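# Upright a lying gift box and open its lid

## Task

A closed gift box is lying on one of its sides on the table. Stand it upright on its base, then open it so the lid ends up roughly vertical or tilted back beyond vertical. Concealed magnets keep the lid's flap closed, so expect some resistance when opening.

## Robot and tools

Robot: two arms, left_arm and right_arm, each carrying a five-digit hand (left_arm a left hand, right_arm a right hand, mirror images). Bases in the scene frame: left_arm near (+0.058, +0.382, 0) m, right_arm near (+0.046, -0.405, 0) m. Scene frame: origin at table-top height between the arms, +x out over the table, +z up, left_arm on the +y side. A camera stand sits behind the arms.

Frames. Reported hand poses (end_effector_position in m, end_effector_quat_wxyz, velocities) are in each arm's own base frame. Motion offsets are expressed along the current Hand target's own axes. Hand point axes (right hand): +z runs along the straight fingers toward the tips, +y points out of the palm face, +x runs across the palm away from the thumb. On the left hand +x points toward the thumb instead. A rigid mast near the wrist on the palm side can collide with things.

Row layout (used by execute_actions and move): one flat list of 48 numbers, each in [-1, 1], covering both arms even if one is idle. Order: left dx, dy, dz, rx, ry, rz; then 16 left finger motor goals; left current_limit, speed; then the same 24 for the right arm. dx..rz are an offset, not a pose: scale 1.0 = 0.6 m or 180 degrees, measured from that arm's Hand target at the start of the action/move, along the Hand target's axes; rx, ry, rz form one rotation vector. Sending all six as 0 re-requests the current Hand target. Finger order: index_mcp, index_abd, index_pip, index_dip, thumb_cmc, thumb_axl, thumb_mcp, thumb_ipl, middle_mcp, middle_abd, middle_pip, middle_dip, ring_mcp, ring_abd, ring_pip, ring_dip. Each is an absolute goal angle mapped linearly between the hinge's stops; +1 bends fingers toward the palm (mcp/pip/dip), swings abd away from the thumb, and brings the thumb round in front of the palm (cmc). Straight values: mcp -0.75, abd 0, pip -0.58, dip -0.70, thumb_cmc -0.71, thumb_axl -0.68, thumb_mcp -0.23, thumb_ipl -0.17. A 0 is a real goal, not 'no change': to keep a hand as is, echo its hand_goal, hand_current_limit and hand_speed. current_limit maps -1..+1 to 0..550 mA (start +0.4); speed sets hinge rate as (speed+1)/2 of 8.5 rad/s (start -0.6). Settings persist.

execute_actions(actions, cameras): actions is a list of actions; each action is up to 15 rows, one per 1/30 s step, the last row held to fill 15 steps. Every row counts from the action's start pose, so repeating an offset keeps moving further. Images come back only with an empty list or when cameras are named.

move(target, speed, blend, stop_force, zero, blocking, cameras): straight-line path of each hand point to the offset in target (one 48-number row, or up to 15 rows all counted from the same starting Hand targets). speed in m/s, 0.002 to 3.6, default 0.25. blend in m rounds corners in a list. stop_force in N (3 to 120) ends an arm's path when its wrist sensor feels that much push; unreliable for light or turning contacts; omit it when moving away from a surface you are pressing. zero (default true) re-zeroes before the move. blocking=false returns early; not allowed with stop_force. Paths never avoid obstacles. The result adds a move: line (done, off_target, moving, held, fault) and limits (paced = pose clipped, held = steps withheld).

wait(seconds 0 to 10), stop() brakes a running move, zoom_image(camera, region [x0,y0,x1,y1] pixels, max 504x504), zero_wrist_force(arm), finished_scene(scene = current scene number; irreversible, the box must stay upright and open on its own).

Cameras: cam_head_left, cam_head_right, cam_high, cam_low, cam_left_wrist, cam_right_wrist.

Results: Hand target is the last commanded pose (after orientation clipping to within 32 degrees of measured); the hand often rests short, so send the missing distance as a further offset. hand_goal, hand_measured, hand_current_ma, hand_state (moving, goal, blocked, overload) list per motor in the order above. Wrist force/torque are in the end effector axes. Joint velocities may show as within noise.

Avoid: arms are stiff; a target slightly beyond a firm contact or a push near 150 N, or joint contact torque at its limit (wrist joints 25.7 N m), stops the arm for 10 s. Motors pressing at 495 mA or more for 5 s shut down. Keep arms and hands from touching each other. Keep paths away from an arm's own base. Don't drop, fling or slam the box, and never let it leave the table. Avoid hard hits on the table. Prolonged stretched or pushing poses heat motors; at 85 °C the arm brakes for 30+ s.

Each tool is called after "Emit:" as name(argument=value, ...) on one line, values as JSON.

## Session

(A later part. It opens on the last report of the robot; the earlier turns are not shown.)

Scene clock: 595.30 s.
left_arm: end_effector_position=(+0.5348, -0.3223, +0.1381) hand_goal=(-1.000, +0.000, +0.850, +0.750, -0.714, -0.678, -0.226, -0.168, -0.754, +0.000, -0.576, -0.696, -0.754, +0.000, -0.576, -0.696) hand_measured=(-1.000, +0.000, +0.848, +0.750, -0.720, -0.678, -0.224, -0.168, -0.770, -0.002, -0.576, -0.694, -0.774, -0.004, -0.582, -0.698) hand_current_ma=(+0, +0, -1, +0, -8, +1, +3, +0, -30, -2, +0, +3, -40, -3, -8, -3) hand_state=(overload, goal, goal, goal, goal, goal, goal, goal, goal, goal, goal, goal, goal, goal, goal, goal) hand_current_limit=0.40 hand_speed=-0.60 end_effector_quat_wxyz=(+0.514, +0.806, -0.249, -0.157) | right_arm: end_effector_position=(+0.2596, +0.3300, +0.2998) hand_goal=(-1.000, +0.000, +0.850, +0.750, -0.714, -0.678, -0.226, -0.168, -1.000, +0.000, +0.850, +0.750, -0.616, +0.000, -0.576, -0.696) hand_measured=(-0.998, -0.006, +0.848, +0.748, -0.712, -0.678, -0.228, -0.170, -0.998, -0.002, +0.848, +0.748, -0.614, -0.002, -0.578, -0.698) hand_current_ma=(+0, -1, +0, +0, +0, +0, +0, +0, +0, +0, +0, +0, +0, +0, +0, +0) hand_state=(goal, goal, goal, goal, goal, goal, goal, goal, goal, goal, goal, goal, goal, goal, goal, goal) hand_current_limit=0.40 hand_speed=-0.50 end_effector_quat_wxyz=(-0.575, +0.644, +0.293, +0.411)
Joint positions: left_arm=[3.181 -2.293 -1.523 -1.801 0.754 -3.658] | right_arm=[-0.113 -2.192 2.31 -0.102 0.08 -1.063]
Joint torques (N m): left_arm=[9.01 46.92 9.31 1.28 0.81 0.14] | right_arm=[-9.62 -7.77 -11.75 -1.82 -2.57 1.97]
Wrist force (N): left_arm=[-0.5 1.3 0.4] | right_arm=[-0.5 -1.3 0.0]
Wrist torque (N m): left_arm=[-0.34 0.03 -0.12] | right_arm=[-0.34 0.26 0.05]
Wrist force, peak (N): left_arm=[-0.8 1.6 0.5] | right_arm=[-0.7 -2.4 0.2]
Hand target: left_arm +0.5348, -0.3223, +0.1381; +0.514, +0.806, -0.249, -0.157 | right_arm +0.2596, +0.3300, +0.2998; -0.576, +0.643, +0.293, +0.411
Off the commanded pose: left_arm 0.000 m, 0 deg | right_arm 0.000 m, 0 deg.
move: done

Emit:
move(target=[0,0,0,0,0,0,-1,0,0.85,0.75,-0.714,-0.678,-0.226,-0.168,-0.754,0,-0.576,-0.696,-0.754,0,-0.576,-0.696,0.4,-0.6,0.0345,0.0432,0.2915,0.072,-0.6554,-0.4919,-1,0,0.85,0.75,-0.714,-0.678,-0.226,-0.168,-1,0,0.85,0.75,-0.616,0,-0.576,-0.696,0.4,-0.5], speed=0.4, cameras=["cam_high","cam_low"])

Scene clock: 606.00 s.
left_arm: end_effector_position=(+0.5348, -0.3223, +0.1381) hand_goal=(-1.000, +0.000, +0.850, +0.750, -0.714, -0.678, -0.226, -0.168, -0.754, +0.000, -0.576, -0.696, -0.754, +0.000, -0.576, -0.696) hand_measured=(-1.000, +0.000, +0.848, +0.750, -0.720, -0.678, -0.224, -0.168, -0.770, -0.002, -0.576, -0.694, -0.774, -0.004, -0.582, -0.698) hand_current_ma=(+0, +0, -1, +0, -8, +1, +3, +0, -30, -2, +0, +3, -40, -3, -8, -3) hand_state=(overload, goal, goal, goal, goal, goal, goal, goal, goal, goal, goal, goal, goal, goal, goal, goal) hand_current_limit=0.40 hand_speed=-0.60 end_effector_quat_wxyz=(+0.514, +0.806, -0.249, -0.157) | right_arm: end_effector_position=(+0.3117, +0.4640, +0.3044) hand_goal=(-1.000, +0.000, +0.850, +0.750, -0.714, -0.678, -0.226, -0.168, -1.000, +0.000, +0.850, +0.750, -0.616, +0.000, -0.576, -0.696) hand_measured=(-0.998, -0.002, +0.848, +0.748, -0.712, -0.678, -0.224, -0.168, -0.998, -0.002, +0.848, +0.748, -0.616, -0.002, -0.578, -0.698) hand_current_ma=(+0, +0, +0, +0, +0, +0, +0, +0, +0, +0, +0, +0, +0, +0, +0, +0) hand_state=(goal, goal, goal, goal, goal, goal, goal, goal, goal, goal, goal, goal, goal, goal, goal, goal) hand_current_limit=0.40 hand_speed=-0.50 end_effector_quat_wxyz=(+0.070, +0.412, +0.907, +0.046)
Joint positions: left_arm=[3.181 -2.293 -1.523 -1.801 0.754 -3.658] | right_arm=[0.841 -1.207 1.283 1.365 1.676 -3.025]
Joint torques (N m): left_arm=[7.08 48.85 8.89 0.59 0.57 -0.7] | right_arm=[-10.52 -47.19 -9.95 0.83 -2.49 1.79]
Wrist force (N): left_arm=[-0.5 1.6 0.3] | right_arm=[-0.1 0.6 -0.5]
Wrist torque (N m): left_arm=[-0.28 0.03 -0.12] | right_arm=[0.08 -0.06 -0.11]
Wrist force, peak (N): left_arm=[-0.6 1.7 0.5] | right_arm=[3.1 1.8 0.4]
Hand target: left_arm +0.5348, -0.3223, +0.1381; +0.514, +0.806, -0.249, -0.157 | right_arm +0.3117, +0.4640, +0.3044; +0.070, +0.412, +0.907, +0.046 (not the last commanded pose)
Off the commanded pose: left_arm 0.000 m, 0 deg | right_arm 0.034 m, 29 deg.
move: held (right_arm; a check stopped the path); limits=paced,held
pose unreachable (right arm): on one or more control steps of this call, first in action 0 (counted from 0), this arm could not follow its commanded pose, so it was not sent that pose on those steps. It may still have moved: this result reports where it is.
cause: moving toward the commanded pose would bring a part of the arm too close to another arm (a part of this arm just beyond joint 6 (wrist 3) and a part of the left arm just beyond its joint 2 (shoulder lift), along the way the arms are being sent, or toward where that arm still pushes).
Images, in order (width x height): cam_high 672x504, cam_low 672x504.

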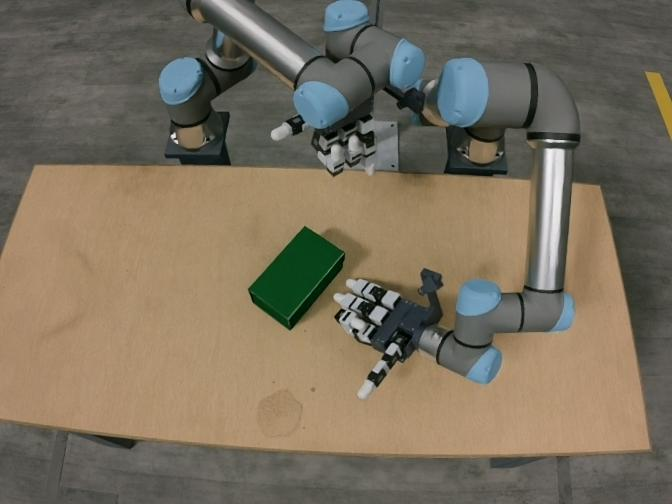

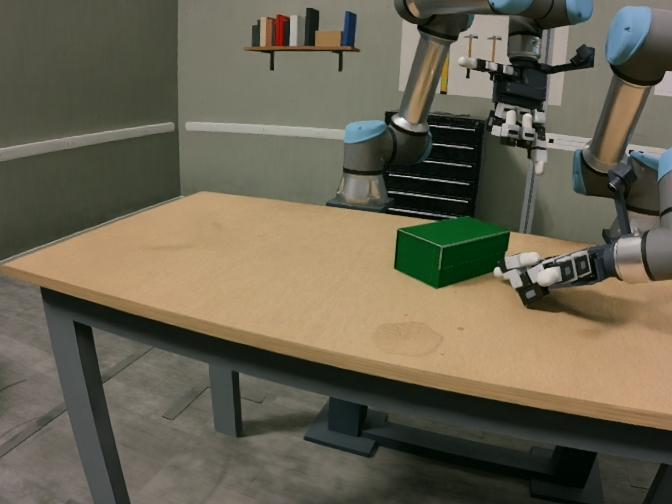

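Emit:
move(target=[0,0,0,0,0,0,-1,0,0.85,0.75,-0.714,-0.678,-0.226,-0.168,-0.754,0,-0.576,-0.696,-0.754,0,-0.576,-0.696,0.4,-0.6,-0.0627,0.0645,0.1068,0.0169,-0.1307,-0.0961,-1,0,0.85,0.75,-0.714,-0.678,-0.226,-0.168,-1,0,0.85,0.75,-0.616,0,-0.576,-0.696,0.4,-0.5], speed=0.25, cameras=["cam_high","cam_low"])

Emit:
zoom_image(camera="cam_high", region=[230, 170, 430, 350])

Scene clock: 616.63 s.
left_arm: end_effector_position=(+0.5348, -0.3223, +0.1381) hand_goal=(-1.000, +0.000, +0.850, +0.750, -0.714, -0.678, -0.226, -0.168, -0.754, +0.000, -0.576, -0.696, -0.754, +0.000, -0.576, -0.696) hand_measured=(-1.000, +0.000, +0.848, +0.750, -0.720, -0.678, -0.224, -0.168, -0.770, -0.002, -0.576, -0.694, -0.774, -0.004, -0.582, -0.698) hand_current_ma=(+0, +0, -1, +0, -8, +1, +3, +0, -30, -2, +0, +3, -40, -3, -8, -3) hand_state=(overload, goal, goal, goal, goal, goal, goal, goal, goal, goal, goal, goal, goal, goal, goal, goal) hand_current_limit=0.40 hand_speed=-0.60 end_effector_quat_wxyz=(+0.514, +0.806, -0.249, -0.157) | right_arm: end_effector_position=(+0.3487, +0.4633, +0.2724) hand_goal=(-1.000, +0.000, +0.850, +0.750, -0.714, -0.678, -0.226, -0.168, -1.000, +0.000, +0.850, +0.750, -0.616, +0.000, -0.576, -0.696) hand_measured=(-0.998, -0.002, +0.848, +0.748, -0.714, -0.678, -0.224, -0.168, -0.998, -0.002, +0.848, +0.748, -0.616, -0.002, -0.578, -0.698) hand_current_ma=(+0, +0, +0, +0, +0, +0, +0, +0, +0, +0, +0, +0, +0, +0, +0, +0) hand_state=(goal, goal, goal, goal, goal, goal, goal, goal, goal, goal, goal, goal, goal, goal, goal, goal) hand_current_limit=0.40 hand_speed=-0.50 end_effector_quat_wxyz=(+0.174, +0.334, +0.926, -0.025)
Joint positions: left_arm=[3.181 -2.293 -1.523 -1.801 0.754 -3.658] | right_arm=[0.862 -1.112 1.269 1.333 1.915 -3.171]
Joint torques (N m): left_arm=[4.95 50.4 9.96 0.56 0.41 -0.82] | right_arm=[-10.7 -53.61 -10.55 3.68 -2.12 2.1]
Wrist force (N): left_arm=[-0.6 1.4 0.2] | right_arm=[-0.2 0.5 -0.5]
Wrist torque (N m): left_arm=[-0.30 0.04 -0.13] | right_arm=[0.07 -0.04 -0.16]
Wrist force, peak (N): left_arm=[-0.6 1.7 0.5] | right_arm=[-0.4 1.7 2.6]
Hand target: left_arm +0.5348, -0.3223, +0.1381; +0.514, +0.806, -0.249, -0.157 | right_arm +0.3487, +0.4633, +0.2724; +0.174, +0.334, +0.926, -0.024 (not the last commanded pose)
Off the commanded pose: left_arm 0.000 m, 0 deg | right_arm 0.035 m, 12 deg.
move: held (right_arm; a check stopped the path); limits=held
pose unreachable (right arm): on one or more control steps of this call, first in action 0 (counted from 0), this arm could not follow its commanded pose, so it was not sent that pose on those steps. It may still have moved: this result reports where it is.
cause: moving toward the commanded pose would bring a part of the arm too close to another arm (a part of this arm just beyond joint 4 (wrist 1) and a part of the left arm just beyond its joint 2 (shoulder lift), along the way the arms are being sent, or toward where that arm still pushes).
Images, in order (width x height): cam_high 672x504, cam_low 672x504.

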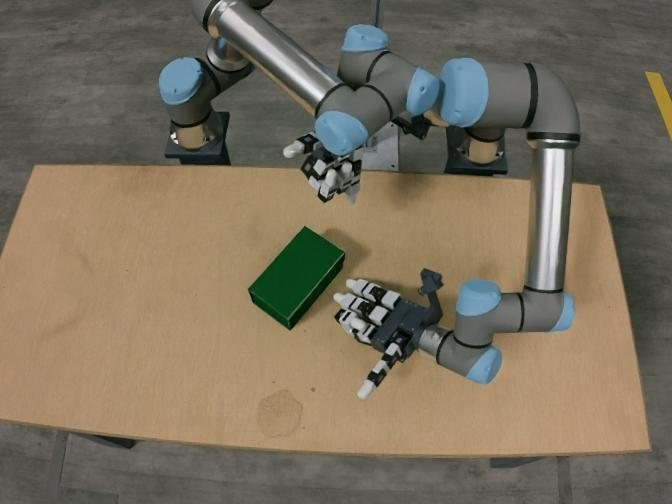

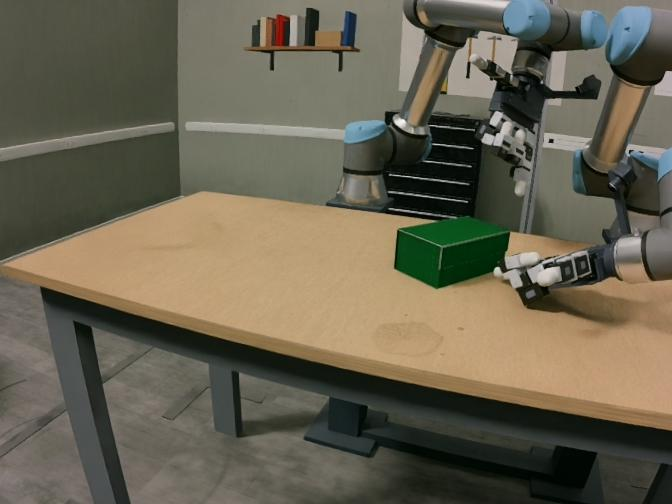

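Scaled by 2.520 from the camera's 672x504 image, which has a finer 960x720 frame.

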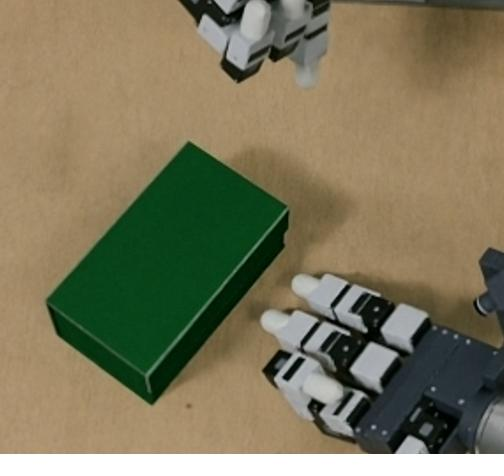

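Emit:
move(target=[[0.1,0,0,0,0,0,-1,0,0.85,0.75,-0.714,-0.678,-0.226,-0.168,-0.754,0,-0.576,-0.696,-0.754,0,-0.576,-0.696,0.4,-0.6,-0.354,-0.3357,0.141,-0.0597,0.597,0.1305,-1,0,0.85,0.75,-0.714,-0.678,-0.226,-0.168,-1,0,0.85,0.75,-0.616,0,-0.576,-0.696,0.4,-0.5],[0.1,0.06,0.1283,0,0,0,-1,0,0.85,0.75,-0.714,-0.678,-0.226,-0.168,-0.754,0,-0.576,-0.696,-0.754,0,-0.576,-0.696,0.4,-0.6,-0.354,-0.3357,0.141,-0.0597,0.597,0.1305,-1,0,0.85,0.75,-0.714,-0.678,-0.226,-0.168,-1,0,0.85,0.75,-0.616,0,-0.576,-0.696,0.4,-0.5]], speed=[0.25,0.05], cameras=["cam_high","cam_low"])

Scene clock: 636.80 s.
left_arm: end_effector_position=(+0.5366, -0.4262, +0.1384) hand_goal=(-1.000, +0.000, +0.850, +0.750, -0.714, -0.678, -0.226, -0.168, -0.754, +0.000, -0.576, -0.696, -0.754, +0.000, -0.576, -0.696) hand_measured=(-1.000, +0.000, +0.848, +0.750, -0.720, -0.678, -0.224, -0.168, -0.770, -0.002, -0.576, -0.694, -0.774, -0.004, -0.582, -0.698) hand_current_ma=(+0, +0, -1, +0, -8, +1, +3, +0, -30, -2, +0, +2, -39, -3, -8, -3) hand_state=(overload, goal, goal, goal, goal, goal, goal, goal, goal, goal, goal, goal, goal, goal, goal, goal) hand_current_limit=0.40 hand_speed=-0.60 end_effector_quat_wxyz=(+0.514, +0.806, -0.249, -0.157) | right_arm: end_effector_position=(+0.4001, +0.1637, +0.2506) hand_goal=(-1.000, +0.000, +0.850, +0.750, -0.714, -0.678, -0.226, -0.168, -1.000, +0.000, +0.850, +0.750, -0.616, +0.000, -0.576, -0.696) hand_measured=(-0.998, -0.002, +0.848, +0.748, -0.714, -0.678, -0.224, -0.168, -0.998, -0.002, +0.848, +0.748, -0.616, -0.002, -0.578, -0.698) hand_current_ma=(+0, +0, +0, +0, +0, +0, +0, +0, +0, +0, +0, +0, +0, +0, +0, +0) hand_state=(goal, goal, goal, goal, goal, goal, goal, goal, goal, goal, goal, goal, goal, goal, goal, goal) hand_current_limit=0.40 hand_speed=-0.50 end_effector_quat_wxyz=(+0.610, -0.358, -0.610, -0.358)
Joint positions: left_arm=[3.024 -2.337 -1.464 -1.691 0.636 -3.821] | right_arm=[-0.481 -0.986 2.051 2.075 0.991 -4.712]
Joint torques (N m): left_arm=[-15.6 59.41 8.88 2.29 -2.79 -1.2] | right_arm=[-10.15 -24.42 -0.2 2.82 2.63 -1.61]
Wrist force (N): left_arm=[-1.0 0.9 -0.5] | right_arm=[-0.2 -1.2 -0.6]
Wrist torque (N m): left_arm=[-0.33 0.04 0.06] | right_arm=[-0.36 0.25 0.17]
Wrist force, peak (N): left_arm=[-0.9 1.6 0.6] | right_arm=[0.0 -1.1 -1.4]
Hand target: left_arm +0.5365, -0.4263, +0.1384; +0.514, +0.806, -0.249, -0.157 | right_arm +0.4001, +0.1637, +0.2506; +0.610, -0.358, -0.610, -0.358
Off the commanded pose: left_arm 0.000 m, 0 deg | right_arm 0.000 m, 0 deg.
move: done
Images, in order (width x height): cam_high 672x504, cam_low 672x504.

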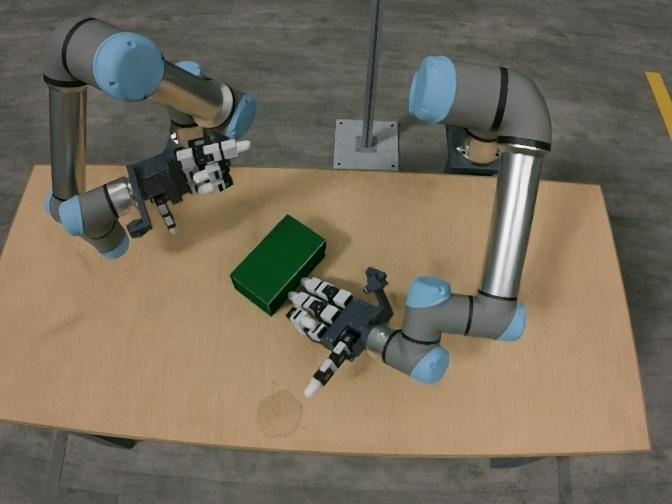

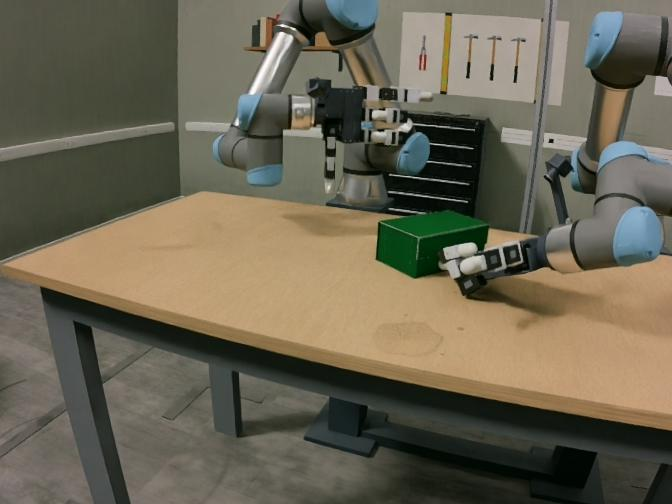

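Emit:
move(target=[[0,-0.0106,-0.0227,0,0,0,-1,0,0.85,0.75,-0.714,-0.678,-0.226,-0.168,-0.754,0,-0.576,-0.696,-0.754,0,-0.576,-0.696,0.4,-0.6,0,0,0,0,0,0,-1,0,0.85,0.75,-0.714,-0.678,-0.226,-0.168,-1,0,0.85,0.75,-0.616,0,-0.576,-0.696,0.4,-0.5],[0.083,-0.0106,-0.0227,0,0,0,-1,0,0.85,0.75,-0.714,-0.678,-0.226,-0.168,-0.754,0,-0.576,-0.696,-0.754,0,-0.576,-0.696,0.4,-0.6,0,0,0,0,0,0,-1,0,0.85,0.75,-0.714,-0.678,-0.226,-0.168,-1,0,0.85,0.75,-0.616,0,-0.576,-0.696,0.4,-0.5],[0.083,0.0423,0.0906,0,0,0,-1,0,0.85,0.75,-0.714,-0.678,-0.226,-0.168,-0.754,0,-0.576,-0.696,-0.754,0,-0.576,-0.696,0.4,-0.6,0,0,0,0,0,0,-1,0,0.85,0.75,-0.714,-0.678,-0.226,-0.168,-1,0,0.85,0.75,-0.616,0,-0.576,-0.696,0.4,-0.5],[0.083,-0.0317,-0.068,0,0,0,-1,0,0.85,0.75,-0.714,-0.678,-0.226,-0.168,-0.754,0,-0.576,-0.696,-0.754,0,-0.576,-0.696,0.4,-0.6,0,0,0,0,0,0,-1,0,0.85,0.75,-0.714,-0.678,-0.226,-0.168,-1,0,0.85,0.75,-0.616,0,-0.576,-0.696,0.4,-0.5]], speed=[0.1,0.15,0.05,0.15], cameras=["cam_high","cam_low"])

Emit:
zoom_image(camera="cam_high", region=[210, 190, 370, 330])

Scene clock: 649.67 s.
left_arm: end_effector_position=(+0.6030, -0.4173, +0.1386) hand_goal=(-1.000, +0.000, +0.850, +0.750, -0.714, -0.678, -0.226, -0.168, -0.754, +0.000, -0.576, -0.696, -0.754, +0.000, -0.576, -0.696) hand_measured=(-1.000, +0.000, +0.848, +0.750, -0.720, -0.678, -0.224, -0.168, -0.770, -0.002, -0.576, -0.694, -0.772, -0.004, -0.582, -0.698) hand_current_ma=(+0, +0, -1, +0, -8, +1, +3, +0, -29, -2, +0, +2, -37, -2, -7, -3) hand_state=(overload, goal, goal, goal, goal, goal, goal, goal, goal, goal, goal, goal, goal, goal, goal, goal) hand_current_limit=0.40 hand_speed=-0.60 end_effector_quat_wxyz=(+0.514, +0.806, -0.249, -0.157) | right_arm: end_effector_position=(+0.4001, +0.1637, +0.2506) hand_goal=(-1.000, +0.000, +0.850, +0.750, -0.714, -0.678, -0.226, -0.168, -1.000, +0.000, +0.850, +0.750, -0.616, +0.000, -0.576, -0.696) hand_measured=(-0.998, -0.002, +0.848, +0.748, -0.714, -0.678, -0.224, -0.168, -0.998, -0.002, +0.848, +0.748, -0.616, -0.002, -0.578, -0.698) hand_current_ma=(+0, +0, +0, +0, +0, +0, +0, +0, +0, +0, +0, +0, +0, +0, +0, +0) hand_state=(goal, goal, goal, goal, goal, goal, goal, goal, goal, goal, goal, goal, goal, goal, goal, goal) hand_current_limit=0.40 hand_speed=-0.50 end_effector_quat_wxyz=(+0.610, -0.358, -0.610, -0.358)
Joint positions: left_arm=[3.046 -2.462 -1.213 -1.838 0.652 -3.795] | right_arm=[-0.481 -0.986 2.051 2.075 0.991 -4.712]
Joint torques (N m): left_arm=[13.17 52.19 27.9 -0.06 1.12 1.44] | right_arm=[-9.93 -24.17 -0.29 2.98 2.44 -1.89]
Wrist force (N): left_arm=[-0.2 1.1 0.3] | right_arm=[0.0 -1.1 -0.6]
Wrist torque (N m): left_arm=[-0.34 -0.01 -0.06] | right_arm=[-0.35 0.22 0.18]
Wrist force, peak (N): left_arm=[-0.7 1.8 1.1] | right_arm=[0.0 -1.5 -0.9]
Hand target: left_arm +0.6030, -0.4172, +0.1386; +0.514, +0.806, -0.249, -0.157 | right_arm +0.4001, +0.1637, +0.2506; +0.610, -0.358, -0.610, -0.358
Off the commanded pose: left_arm 0.000 m, 0 deg | right_arm 0.000 m, 0 deg.
move: done
Images, in order (width x height): cam_high 672x504, cam_low 672x504.

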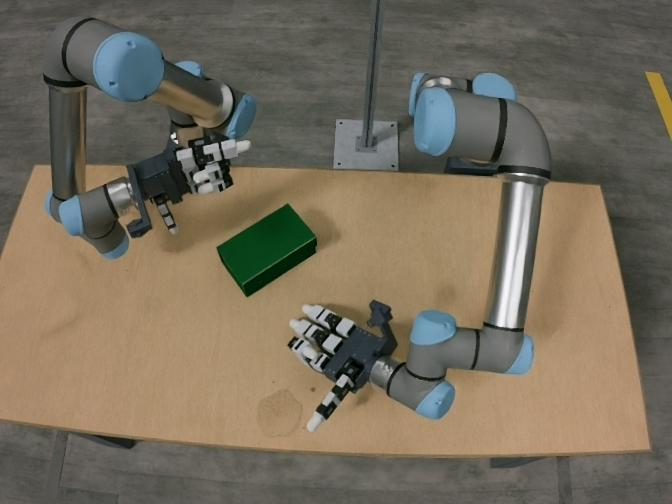

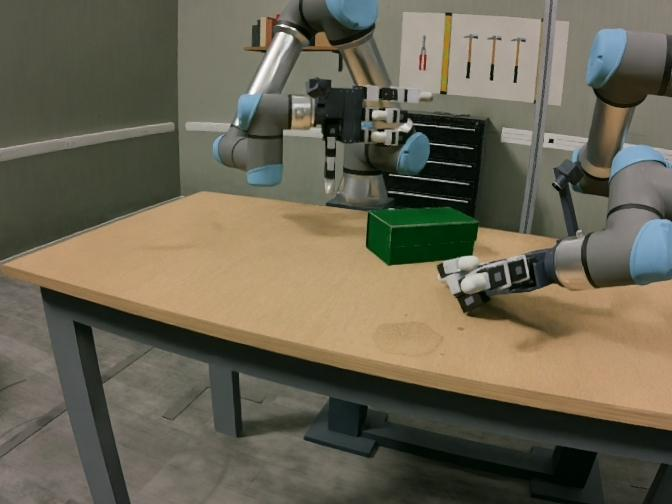

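Scaled by 3.150 from the camera's 672x504 image, which has a finer 960x720 frame.

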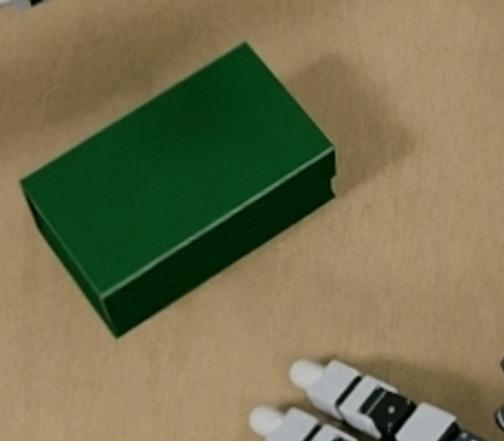

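Emit:
execute_actions(actions=[], cameras=["cam_high"])

Emit:
zoom_image(camera="cam_high", region=[150, 150, 400, 340])

Scene clock: 669.37 s.
left_arm: end_effector_position=(+0.6030, -0.4172, +0.1386) hand_goal=(-1.000, +0.000, +0.850, +0.750, -0.714, -0.678, -0.226, -0.168, -0.754, +0.000, -0.576, -0.696, -0.754, +0.000, -0.576, -0.696) hand_measured=(-1.000, +0.000, +0.848, +0.750, -0.720, -0.678, -0.224, -0.168, -0.770, -0.002, -0.576, -0.694, -0.772, -0.004, -0.582, -0.698) hand_current_ma=(+0, +0, -1, +0, -8, +1, +3, +0, -29, -2, +0, +2, -37, -2, -7, -3) hand_state=(overload, goal, goal, goal, goal, goal, goal, goal, goal, goal, goal, goal, goal, goal, goal, goal) hand_current_limit=0.40 hand_speed=-0.60 end_effector_quat_wxyz=(+0.514, +0.806, -0.249, -0.157) | right_arm: end_effector_position=(+0.4001, +0.1637, +0.2506) hand_goal=(-1.000, +0.000, +0.850, +0.750, -0.714, -0.678, -0.226, -0.168, -1.000, +0.000, +0.850, +0.750, -0.616, +0.000, -0.576, -0.696) hand_measured=(-0.998, -0.002, +0.848, +0.748, -0.714, -0.678, -0.224, -0.168, -0.998, -0.002, +0.848, +0.748, -0.616, -0.002, -0.578, -0.698) hand_current_ma=(+0, +0, +0, +0, +0, +0, +0, +0, +0, +0, +0, +0, +0, +0, +0, +0) hand_state=(goal, goal, goal, goal, goal, goal, goal, goal, goal, goal, goal, goal, goal, goal, goal, goal) hand_current_limit=0.40 hand_speed=-0.50 end_effector_quat_wxyz=(+0.610, -0.358, -0.610, -0.358)
Joint positions: left_arm=[3.046 -2.462 -1.213 -1.838 0.652 -3.795] | right_arm=[-0.481 -0.986 2.051 2.075 0.991 -4.712]
Joint velocities: within noise
Joint torques (N m): left_arm=[12.52 51.66 27.62 0 1.09 1.62] | right_arm=[-11.18 -23.45 -0.6 2.67 2.22 -1.64]
Motor temperatures (°C): left_arm=[33 40 35 39 38 41] | right_arm=[34 35 34 39 44 41]
Wrist force (N): left_arm=[-0.4 1.2 0.2] | right_arm=[0.2 -1.4 -0.7]
Wrist torque (N m): left_arm=[-0.31 0.01 -0.07] | right_arm=[-0.38 0.19 0.20]
Wrist force, peak (N): left_arm=[-0.4 1.3 0.3] | right_arm=[0.3 -1.7 -0.6]
Hand target: left_arm +0.6030, -0.4172, +0.1386; +0.514, +0.806, -0.249, -0.157 | right_arm +0.4001, +0.1637, +0.2506; +0.610, -0.358, -0.610, -0.358
Off the commanded pose: left_arm 0.000 m, 0 deg | right_arm 0.000 m, 0 deg.
Images, in order (width x height): cam_high 672x504.

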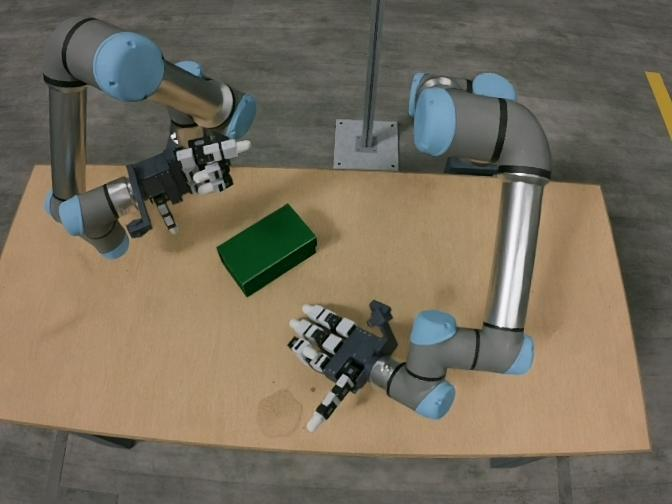

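Scaled by 2.016 from the camera's 672x504 image, which has a finer 960x720 frame.

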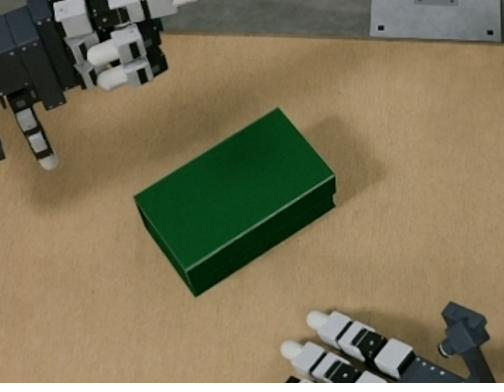

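Emit:
move(target=[[0.024,0.076,0.163,0,-0.0826,0.0385,-1,0,0.85,0.75,-0.714,-0.678,-0.226,-0.168,-0.754,0,-0.576,-0.696,-0.754,0,-0.576,-0.696,0.4,-0.6,0,0.239,-0.236,0.0633,0,0,-0.616,0,-0.576,-0.696,0.571,-0.678,-0.226,-0.168,-1,0,0.85,0.75,-1,0,0.85,0.75,0.4,-0.5],[0.024,0.076,0.163,0,-0.0826,0.0385,-1,0,0.85,0.75,-0.714,-0.678,-0.226,-0.168,-0.754,0,-0.576,-0.696,-0.754,0,-0.576,-0.696,0.4,-0.6,-0.285,0.239,-0.236,0.0633,0,0,-0.616,0,-0.576,-0.696,0.571,-0.678,-0.226,-0.168,-1,0,0.85,0.75,-1,0,0.85,0.75,0.4,-0.5]], cameras=["cam_high","cam_low","cam_right_wrist"])

Emit:
zoom_image(camera="cam_high", region=[150, 150, 400, 340])

Emit:
zoom_image(camera="cam_low", region=[150, 150, 450, 350])

Scene clock: 685.47 s.
left_arm: end_effector_position=(+0.5541, -0.5145, +0.1386) hand_goal=(-1.000, +0.000, +0.850, +0.750, -0.714, -0.678, -0.226, -0.168, -0.754, +0.000, -0.576, -0.696, -0.754, +0.000, -0.576, -0.696) hand_measured=(-1.000, +0.000, +0.848, +0.750, -0.720, -0.678, -0.224, -0.168, -0.770, -0.002, -0.576, -0.694, -0.772, -0.004, -0.582, -0.698) hand_current_ma=(+0, +0, -1, +0, -8, +1, +3, +0, -29, -2, +0, +2, -37, -2, -7, -3) hand_state=(overload, goal, goal, goal, goal, goal, goal, goal, goal, goal, goal, goal, goal, goal, goal, goal) hand_current_limit=0.40 hand_speed=-0.60 end_effector_quat_wxyz=(+0.486, +0.762, -0.362, -0.229) | right_arm: end_effector_position=(+0.5931, +0.1103, +0.1360) hand_goal=(-0.616, +0.000, -0.576, -0.696, +0.570, -0.678, -0.226, -0.168, -1.000, +0.000, +0.850, +0.750, -1.000, +0.000, +0.850, +0.750) hand_measured=(-0.618, -0.004, -0.574, -0.694, +0.554, -0.678, -0.224, -0.168, -0.998, -0.002, +0.848, +0.748, -0.998, -0.002, +0.848, +0.748) hand_current_ma=(+0, -1, +0, +0, -6, +0, +0, +0, +0, +0, +0, +0, +0, +0, +0, +0) hand_state=(goal, goal, goal, goal, goal, goal, goal, goal, goal, goal, goal, goal, goal, goal, goal, goal) hand_current_limit=0.40 hand_speed=-0.50 end_effector_quat_wxyz=(+0.642, -0.296, -0.642, -0.295)
Joint positions: left_arm=[2.869 -2.607 -0.909 -2.084 0.734 -3.683] | right_arm=[-0.369 -0.403 1.163 2.382 1.077 -4.712]
Joint torques (N m): left_arm=[-14.86 56.42 28.66 -0.32 1.24 1.51] | right_arm=[-1.23 -56.41 -13.9 1.15 -0.24 0]
Wrist force (N): left_arm=[-0.5 1.0 0.3] | right_arm=[0.6 -1.4 -0.3]
Wrist torque (N m): left_arm=[-0.32 -0.03 -0.07] | right_arm=[-0.42 0.14 0.19]
Wrist force, peak (N): left_arm=[-0.1 1.5 1.0] | right_arm=[-8.4 -1.1 -0.3]
Hand target: left_arm +0.5541, -0.5145, +0.1386; +0.486, +0.762, -0.362, -0.229 | right_arm +0.5931, +0.1103, +0.1360; +0.642, -0.296, -0.642, -0.295 (not the last commanded pose)
Off the commanded pose: left_arm 0.000 m, 0 deg | right_arm 0.056 m, 0 deg.
FORCE FAULT: contact force on the right arm reached its limit, and that arm stopped. The contact can be on any part of that arm, not only on its tool. That arm's remaining commands of this call were not run. That arm is still stopped at the end of this call. That arm stays stopped for about 10 more seconds. Until then a move that you send moves the other arm only, and its call returns only when the move has ended. Once the stop has ended, the next robot result says so. If the stop ends while you think or write, that arm runs what you send next, counted from a new Hand target: where the arm stands when the stop ends. While its stop runs, that arm, its gripper or tool too, takes no new command. Until it ends, the stop uses up actions while you think or wait. An arm that is not stopped still takes commands.
move: fault (right_arm)
camera_calibration:
cam_right_wrist: T_world_to_cam=[[0.463433, 0.453443, -0.761327, -0.180872], [0.104999, -0.881205, -0.460927, 0.0452472], [-0.879889, 0.13367, -0.45599, 0.692073], [0, 0, 0, 1]] pos_world=[0.688019, 0.0293783, 0.198731]
Images, in order (width x height): cam_high 672x504, cam_low 672x504, cam_right_wrist 616x616.

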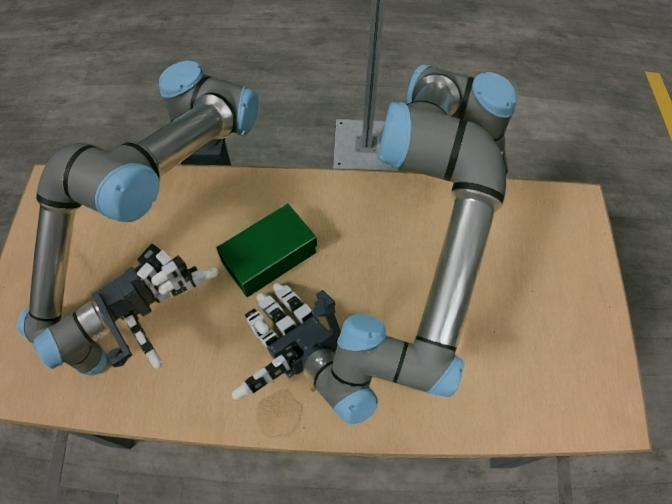

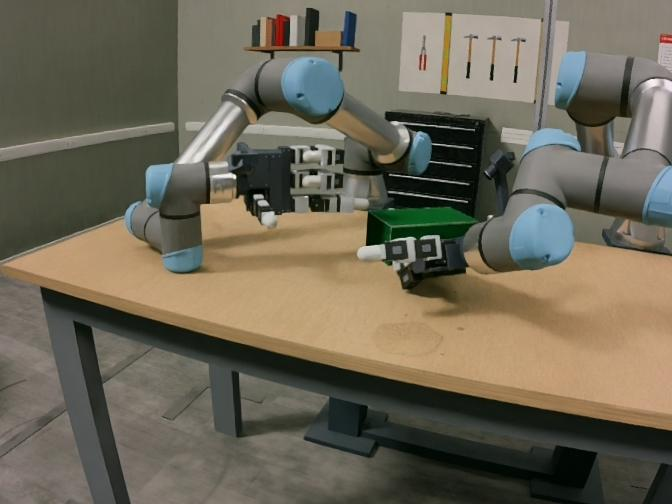

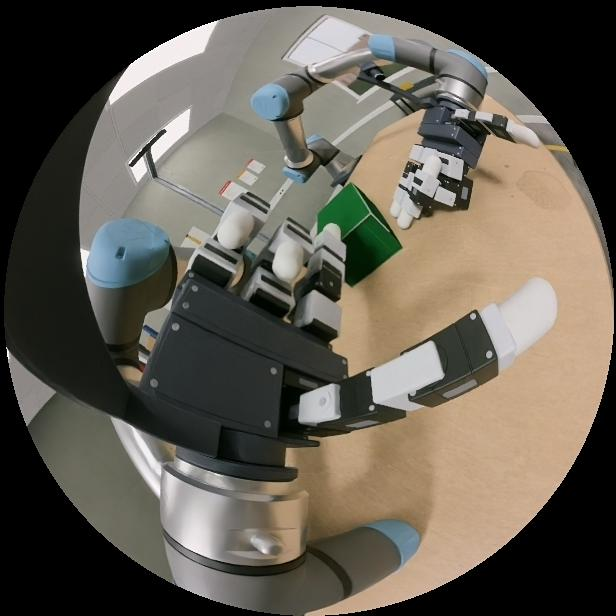

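Scaled by 2.016 from the camera's 672x504 image, which has a finer 960x720 frame.

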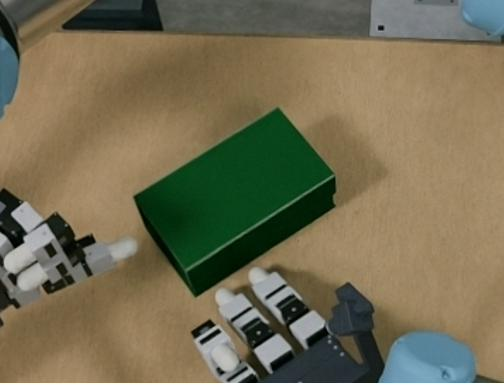

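Scaled by 1.680 from the camera's 672x504 image, which has a finer 960x720 frame.

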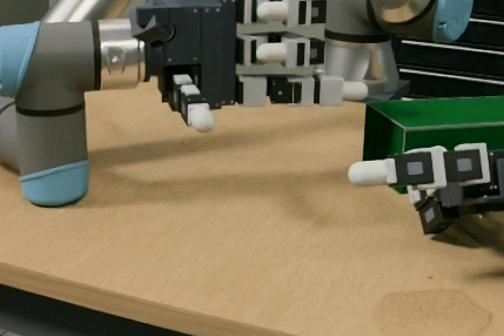

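Emit:
wait(seconds=1)

Emit:
move(target=[[0,0,0,0,0,0,-1,0,0.85,0.75,-0.714,-0.678,-0.226,-0.168,-0.754,0,-0.576,-0.696,-0.754,0,-0.576,-0.696,0.4,-0.6,0.17,0.003,0.04,0,0,0,-0.616,0,-0.576,-0.696,0.571,-0.678,-0.226,-0.168,-1,0,0.85,0.75,-1,0,0.85,0.75,0.4,-0.5],[0,0,0,0,0,0,-1,0,0.85,0.75,-0.714,-0.678,-0.226,-0.168,-0.754,0,-0.576,-0.696,-0.754,0,-0.576,-0.696,0.4,-0.6,0.18,0.003,0.0,0,-0.1667,0,-0.616,0,-0.576,-0.696,0.571,-0.678,-0.226,-0.168,-1,0,0.85,0.75,-1,0,0.85,0.75,0.4,-0.5],[0,0,0,0,0,0,-1,0,0.85,0.75,-0.714,-0.678,-0.226,-0.168,-0.754,0,-0.576,-0.696,-0.754,0,-0.576,-0.696,0.4,-0.6,-0.008,0.003,0.04,0,-0.1667,0,-0.616,0,-0.576,-0.696,0.571,-0.678,-0.226,-0.168,-1,0,0.85,0.75,-1,0,0.85,0.75,0.4,-0.5]], blend=[0.02,0.02,0], cameras=["cam_high","cam_low","cam_right_wrist","cam_head_right"])

Emit:
zoom_image(camera="cam_high", region=[150, 150, 400, 340])

Emit:
zoom_image(camera="cam_low", region=[250, 150, 500, 320])

Scene clock: 701.50 s.
left_arm: end_effector_position=(+0.5541, -0.5145, +0.1386) hand_goal=(-1.000, +0.000, +0.850, +0.750, -0.714, -0.678, -0.226, -0.168, -0.754, +0.000, -0.576, -0.696, -0.754, +0.000, -0.576, -0.696) hand_measured=(-1.000, +0.000, +0.848, +0.750, -0.720, -0.678, -0.224, -0.168, -0.770, -0.002, -0.576, -0.694, -0.772, -0.004, -0.582, -0.698) hand_current_ma=(+0, +0, -1, +0, -8, +1, +3, +0, -29, -2, +0, +2, -37, -2, -7, -3) hand_state=(overload, goal, goal, goal, goal, goal, goal, goal, goal, goal, goal, goal, goal, goal, goal, goal) hand_current_limit=0.40 hand_speed=-0.60 end_effector_quat_wxyz=(+0.486, +0.762, -0.362, -0.229) | right_arm: end_effector_position=(+0.5931, +0.1103, +0.1360) hand_goal=(-0.616, +0.000, -0.576, -0.696, +0.570, -0.678, -0.226, -0.168, -1.000, +0.000, +0.850, +0.750, -1.000, +0.000, +0.850, +0.750) hand_measured=(-0.618, -0.004, -0.574, -0.694, +0.554, -0.678, -0.224, -0.168, -0.998, -0.002, +0.848, +0.748, -0.998, -0.002, +0.848, +0.748) hand_current_ma=(+0, -1, +0, +0, -6, +0, +0, +0, +0, +0, +0, +0, +0, +0, +0, +0) hand_state=(goal, goal, goal, goal, goal, goal, goal, goal, goal, goal, goal, goal, goal, goal, goal, goal) hand_current_limit=0.40 hand_speed=-0.50 end_effector_quat_wxyz=(+0.642, -0.296, -0.642, -0.295)
Joint positions: left_arm=[2.869 -2.607 -0.909 -2.084 0.734 -3.683] | right_arm=[-0.369 -0.403 1.163 2.382 1.077 -4.712]
Joint torques (N m): left_arm=[-14.16 56.15 28.58 -0.19 1.21 1.45] | right_arm=[-1.12 -58.12 -13.99 1.44 0.11 0.03]
Wrist force (N): left_arm=[-0.5 1.0 0.2] | right_arm=[0.5 -1.3 -0.2]
Wrist torque (N m): left_arm=[-0.32 -0.02 -0.08] | right_arm=[-0.41 0.15 0.19]
Wrist force, peak (N): left_arm=[-0.7 1.4 0.4] | right_arm=[0.4 -1.8 -0.7]
Hand target: left_arm +0.5541, -0.5145, +0.1386; +0.486, +0.762, -0.362, -0.229 | right_arm +0.5931, +0.1103, +0.1360; +0.642, -0.296, -0.642, -0.295 (not the last commanded pose)
Off the commanded pose: left_arm 0.000 m, 0 deg | right_arm 0.056 m, 0 deg.
FORCE FAULT, CONTINUED: the right arm's stop, for the force fault that an earlier result reported, is over. The rest of the stop counts as 19 of the actions that you can send in this scene. During its stop the right arm's controller moved it back a little. That arm's target is now where it stood when the stop ended, not its last command. That arm accepts commands again.
wait: 1.00 s; at rest from the start

Scene clock: 704.10 s.
left_arm: end_effector_position=(+0.5541, -0.5145, +0.1386) hand_goal=(-1.000, +0.000, +0.850, +0.750, -0.714, -0.678, -0.226, -0.168, -0.754, +0.000, -0.576, -0.696, -0.754, +0.000, -0.576, -0.696) hand_measured=(-1.000, +0.000, +0.848, +0.750, -0.720, -0.678, -0.224, -0.168, -0.770, -0.002, -0.576, -0.694, -0.772, -0.004, -0.582, -0.698) hand_current_ma=(+0, +0, -1, +0, -8, +1, +3, +0, -29, -2, +0, +2, -37, -2, -7, -3) hand_state=(overload, goal, goal, goal, goal, goal, goal, goal, goal, goal, goal, goal, goal, goal, goal, goal) hand_current_limit=0.40 hand_speed=-0.60 end_effector_quat_wxyz=(+0.486, +0.762, -0.362, -0.229) | right_arm: end_effector_position=(+0.5789, +0.1297, +0.1313) hand_goal=(-0.616, +0.000, -0.576, -0.696, +0.570, -0.678, -0.226, -0.168, -1.000, +0.000, +0.850, +0.750, -1.000, +0.000, +0.850, +0.750) hand_measured=(-0.618, -0.004, -0.574, -0.694, +0.554, -0.678, -0.224, -0.168, -0.998, -0.002, +0.848, +0.748, -0.998, -0.002, +0.848, +0.748) hand_current_ma=(+0, -1, +0, +0, -6, +0, +0, +0, +0, +0, +0, +0, +0, +0, +0, +0) hand_state=(goal, goal, goal, goal, goal, goal, goal, goal, goal, goal, goal, goal, goal, goal, goal, goal) hand_current_limit=0.40 hand_speed=-0.50 end_effector_quat_wxyz=(-0.454, +0.362, +0.787, +0.209)
Joint positions: left_arm=[2.869 -2.607 -0.909 -2.084 0.734 -3.683] | right_arm=[-0.316 -0.588 1.168 1.967 1.104 -4.417]
Joint torques (N m): left_arm=[-14.68 56.75 28.79 -0.18 1.26 1.36] | right_arm=[9.47 -46 -9.02 0.96 -3.07 1.72]
Wrist force (N): left_arm=[-0.6 1.0 0.1] | right_arm=[0.2 -0.7 -0.5]
Wrist torque (N m): left_arm=[-0.31 -0.02 -0.08] | right_arm=[-0.20 0.09 0.11]
Wrist force, peak (N): left_arm=[-0.6 1.3 0.5] | right_arm=[-0.9 -1.7 -0.8]
Hand target: left_arm +0.5541, -0.5145, +0.1386; +0.486, +0.762, -0.362, -0.229 | right_arm +0.5789, +0.1297, +0.1312; -0.454, +0.362, +0.787, +0.209
Off the commanded pose: left_arm 0.000 m, 0 deg | right_arm 0.000 m, 0 deg.
move: done
camera_calibration:
cam_right_wrist: T_world_to_cam=[[0.714728, 0.160072, -0.680838, -0.304622], [0.190909, -0.981141, -0.030264, -0.031663], [-0.672843, -0.108348, -0.731808, 0.622533], [0, 0, 0, 1]] pos_world=[0.642633, 0.0851455, 0.247219]
Images, in order (width x height): cam_head_right 672x504, cam_high 672x504, cam_low 672x504, cam_right_wrist 616x616.

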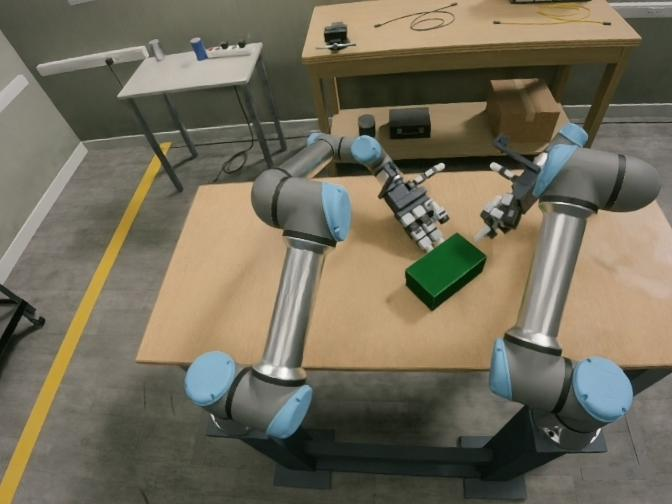

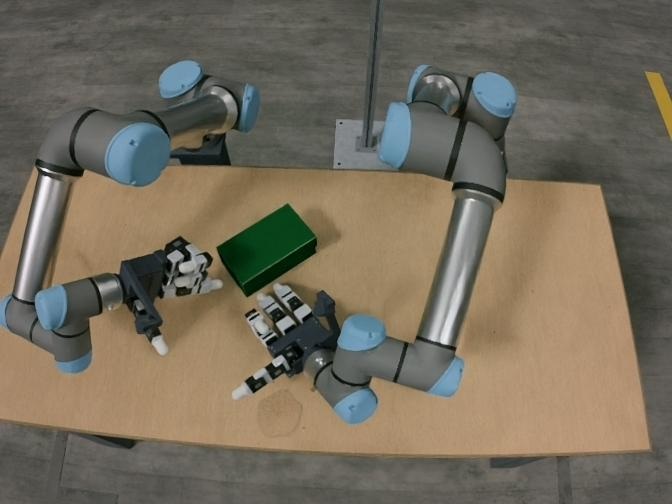

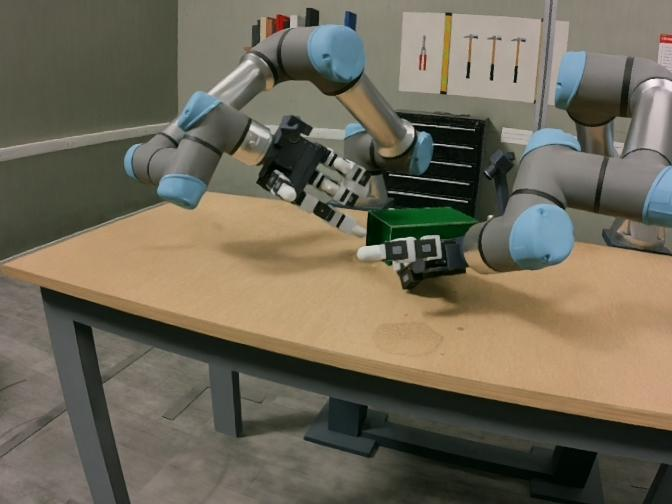

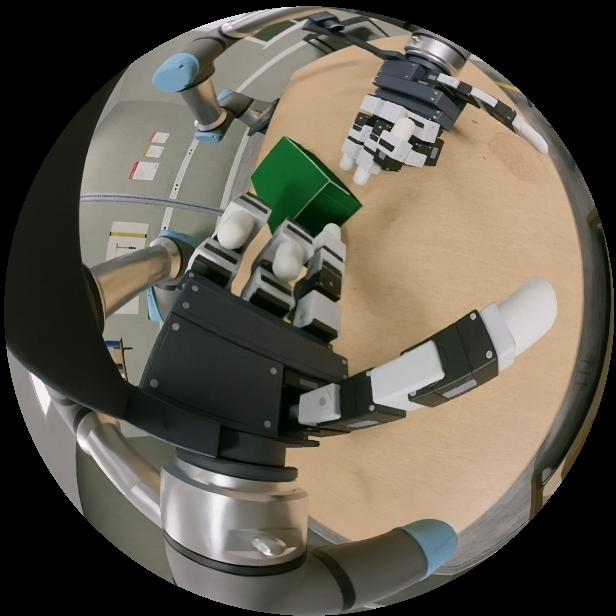

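Scaled by 2.016 from the camera's 672x504 image, which has a finer 960x720 frame.

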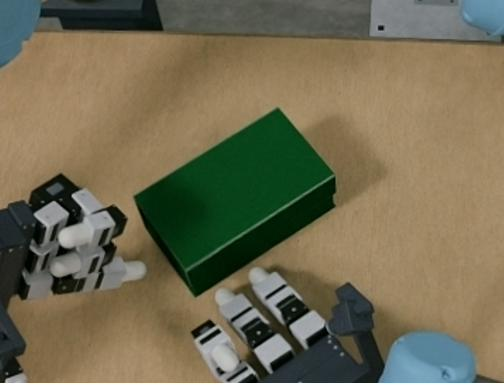

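Scaled by 2.016 from the camera's 672x504 image, which has a finer 960x720 frame.

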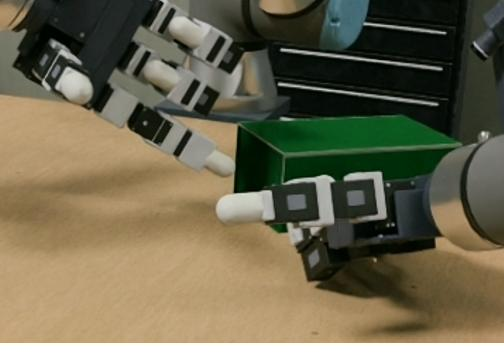

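Emit:
move(target=[[0,0,0,0,0,0,-1,0,0.85,0.75,-0.714,-0.678,-0.226,-0.168,-0.754,0,-0.576,-0.696,-0.754,0,-0.576,-0.696,0.4,-0.6,0,0.046,0,0,0,0,-0.616,0,-0.576,-0.696,0.571,-0.678,-0.226,-0.168,-1,0,0.85,0.75,-1,0,0.85,0.75,0.4,-0.5],[0,0,0,0,0,0,-1,0,0.85,0.75,-0.714,-0.678,-0.226,-0.168,-0.754,0,-0.576,-0.696,-0.754,0,-0.576,-0.696,0.4,-0.6,0.0233,0.046,0.0404,0,0,0,-0.616,0,-0.576,-0.696,0.571,-0.678,-0.226,-0.168,-1,0,0.85,0.75,-1,0,0.85,0.75,0.4,-0.5]], speed=0.12, cameras=["cam_high","cam_low","cam_right_wrist"])

Emit:
zoom_image(camera="cam_high", region=[190, 200, 340, 310])

Emit:
zoom_image(camera="cam_low", region=[310, 170, 460, 280])

Emit:
zoom_image(camera="cam_right_wrist", region=[200, 120, 400, 320])

Scene clock: 720.07 s.
left_arm: end_effector_position=(+0.5541, -0.5145, +0.1386) hand_goal=(-1.000, +0.000, +0.850, +0.750, -0.714, -0.678, -0.226, -0.168, -0.754, +0.000, -0.576, -0.696, -0.754, +0.000, -0.576, -0.696) hand_measured=(-1.000, +0.000, +0.848, +0.750, -0.720, -0.678, -0.224, -0.168, -0.770, -0.002, -0.576, -0.694, -0.772, -0.004, -0.582, -0.698) hand_current_ma=(+0, +0, -1, +0, -8, +1, +3, +0, -29, -2, +0, +2, -37, -2, -7, -3) hand_state=(overload, goal, goal, goal, goal, goal, goal, goal, goal, goal, goal, goal, goal, goal, goal, goal) hand_current_limit=0.40 hand_speed=-0.60 end_effector_quat_wxyz=(+0.486, +0.762, -0.362, -0.229) | right_arm: end_effector_position=(+0.5817, +0.1689, +0.1312) hand_goal=(-0.616, +0.000, -0.576, -0.696, +0.570, -0.678, -0.226, -0.168, -1.000, +0.000, +0.850, +0.750, -1.000, +0.000, +0.850, +0.750) hand_measured=(-0.618, -0.004, -0.574, -0.694, +0.554, -0.678, -0.224, -0.168, -0.998, -0.002, +0.848, +0.748, -0.998, -0.002, +0.848, +0.748) hand_current_ma=(+0, -1, +0, +0, -6, +0, +0, +0, +0, +0, +0, +0, +0, +0, +0, +0) hand_state=(goal, goal, goal, goal, goal, goal, goal, goal, goal, goal, goal, goal, goal, goal, goal, goal) hand_current_limit=0.40 hand_speed=-0.50 end_effector_quat_wxyz=(-0.454, +0.362, +0.787, +0.209)
Joint positions: left_arm=[2.869 -2.607 -0.909 -2.084 0.734 -3.683] | right_arm=[-0.255 -0.586 1.162 1.953 1.054 -4.377]
Joint torques (N m): left_arm=[-14.17 56.55 28.73 -0.34 1.18 1.42] | right_arm=[9.09 -65.31 -8.1 0.88 -3.11 1.68]
Wrist force (N): left_arm=[-0.5 1.0 0.6] | right_arm=[0.0 -1.2 -0.8]
Wrist torque (N m): left_arm=[-0.34 -0.02 -0.07] | right_arm=[-0.21 0.14 0.08]
Wrist force, peak (N): left_arm=[-0.6 1.4 0.6] | right_arm=[0.0 -1.2 -0.8]
Hand target: left_arm +0.5541, -0.5145, +0.1386; +0.486, +0.762, -0.362, -0.229 | right_arm +0.5816, +0.1689, +0.1312; -0.454, +0.362, +0.787, +0.209
Off the commanded pose: left_arm 0.000 m, 0 deg | right_arm 0.000 m, 0 deg.
move: done
camera_calibration:
cam_right_wrist: T_world_to_cam=[[0.714728, 0.160072, -0.680838, -0.312966], [0.190909, -0.981141, -0.030264, 0.00626015], [-0.672843, -0.108348, -0.731808, 0.628591], [0, 0, 0, 1]] pos_world=[0.645433, 0.124346, 0.247119]
Images, in order (width x height): cam_high 672x504, cam_low 672x504, cam_right_wrist 616x616.

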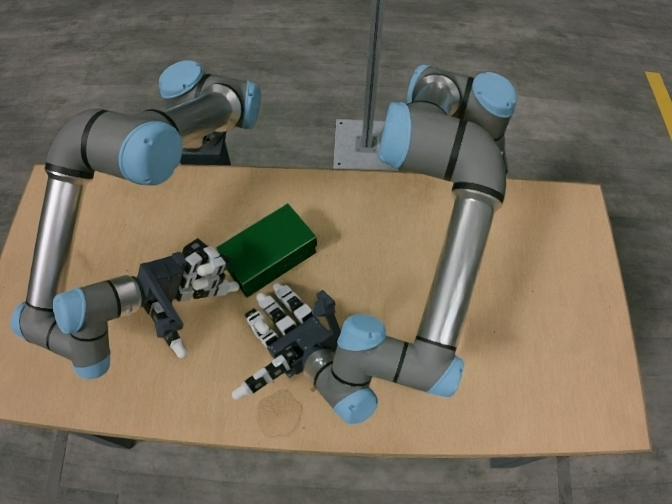

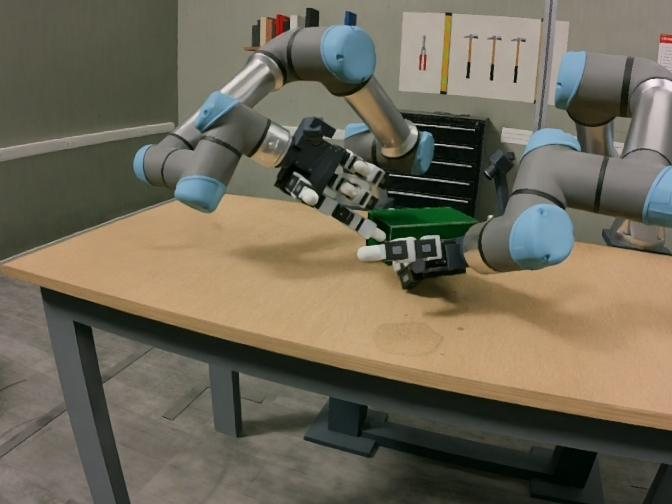

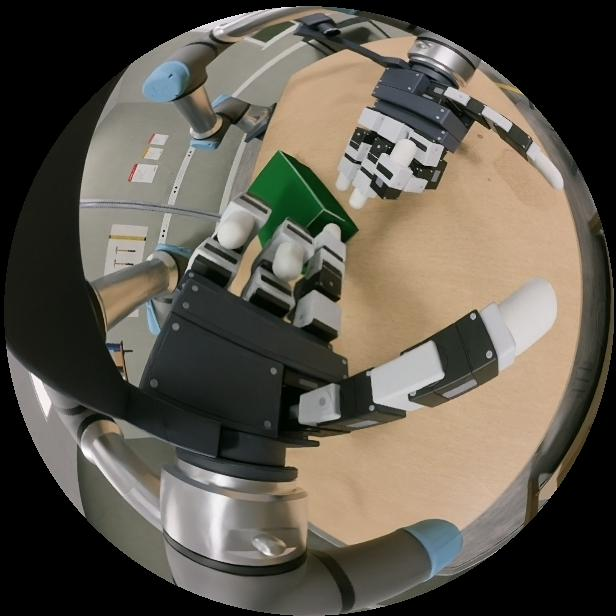

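Scaled by 3.360 from the camera's 672x504 image, which has a finer 960x720 frame.

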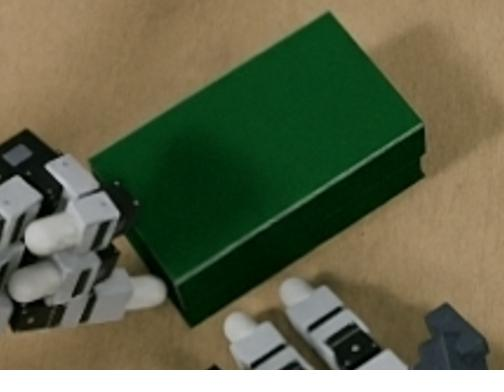

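Scaled by 3.360 from the camera's 672x504 image, which has a finer 960x720 frame.

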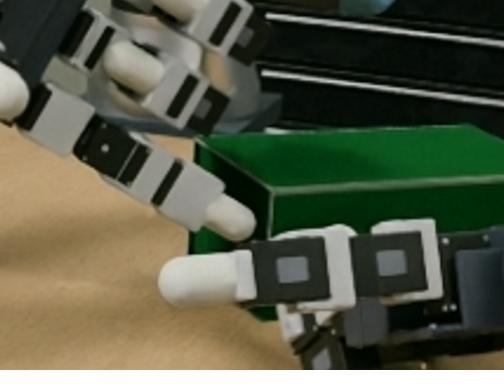

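Scaled by 2.520 from the camera's 616x616 image, which has a finer 880x880 frame.

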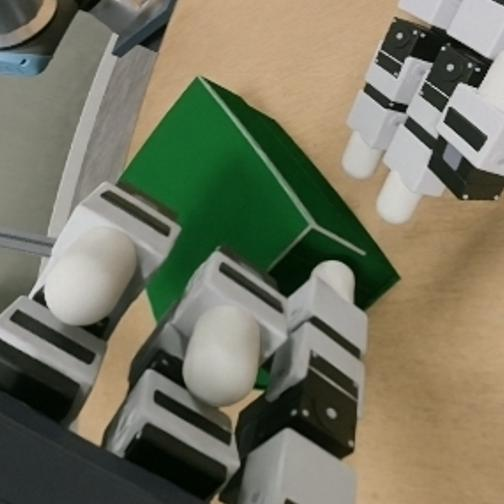

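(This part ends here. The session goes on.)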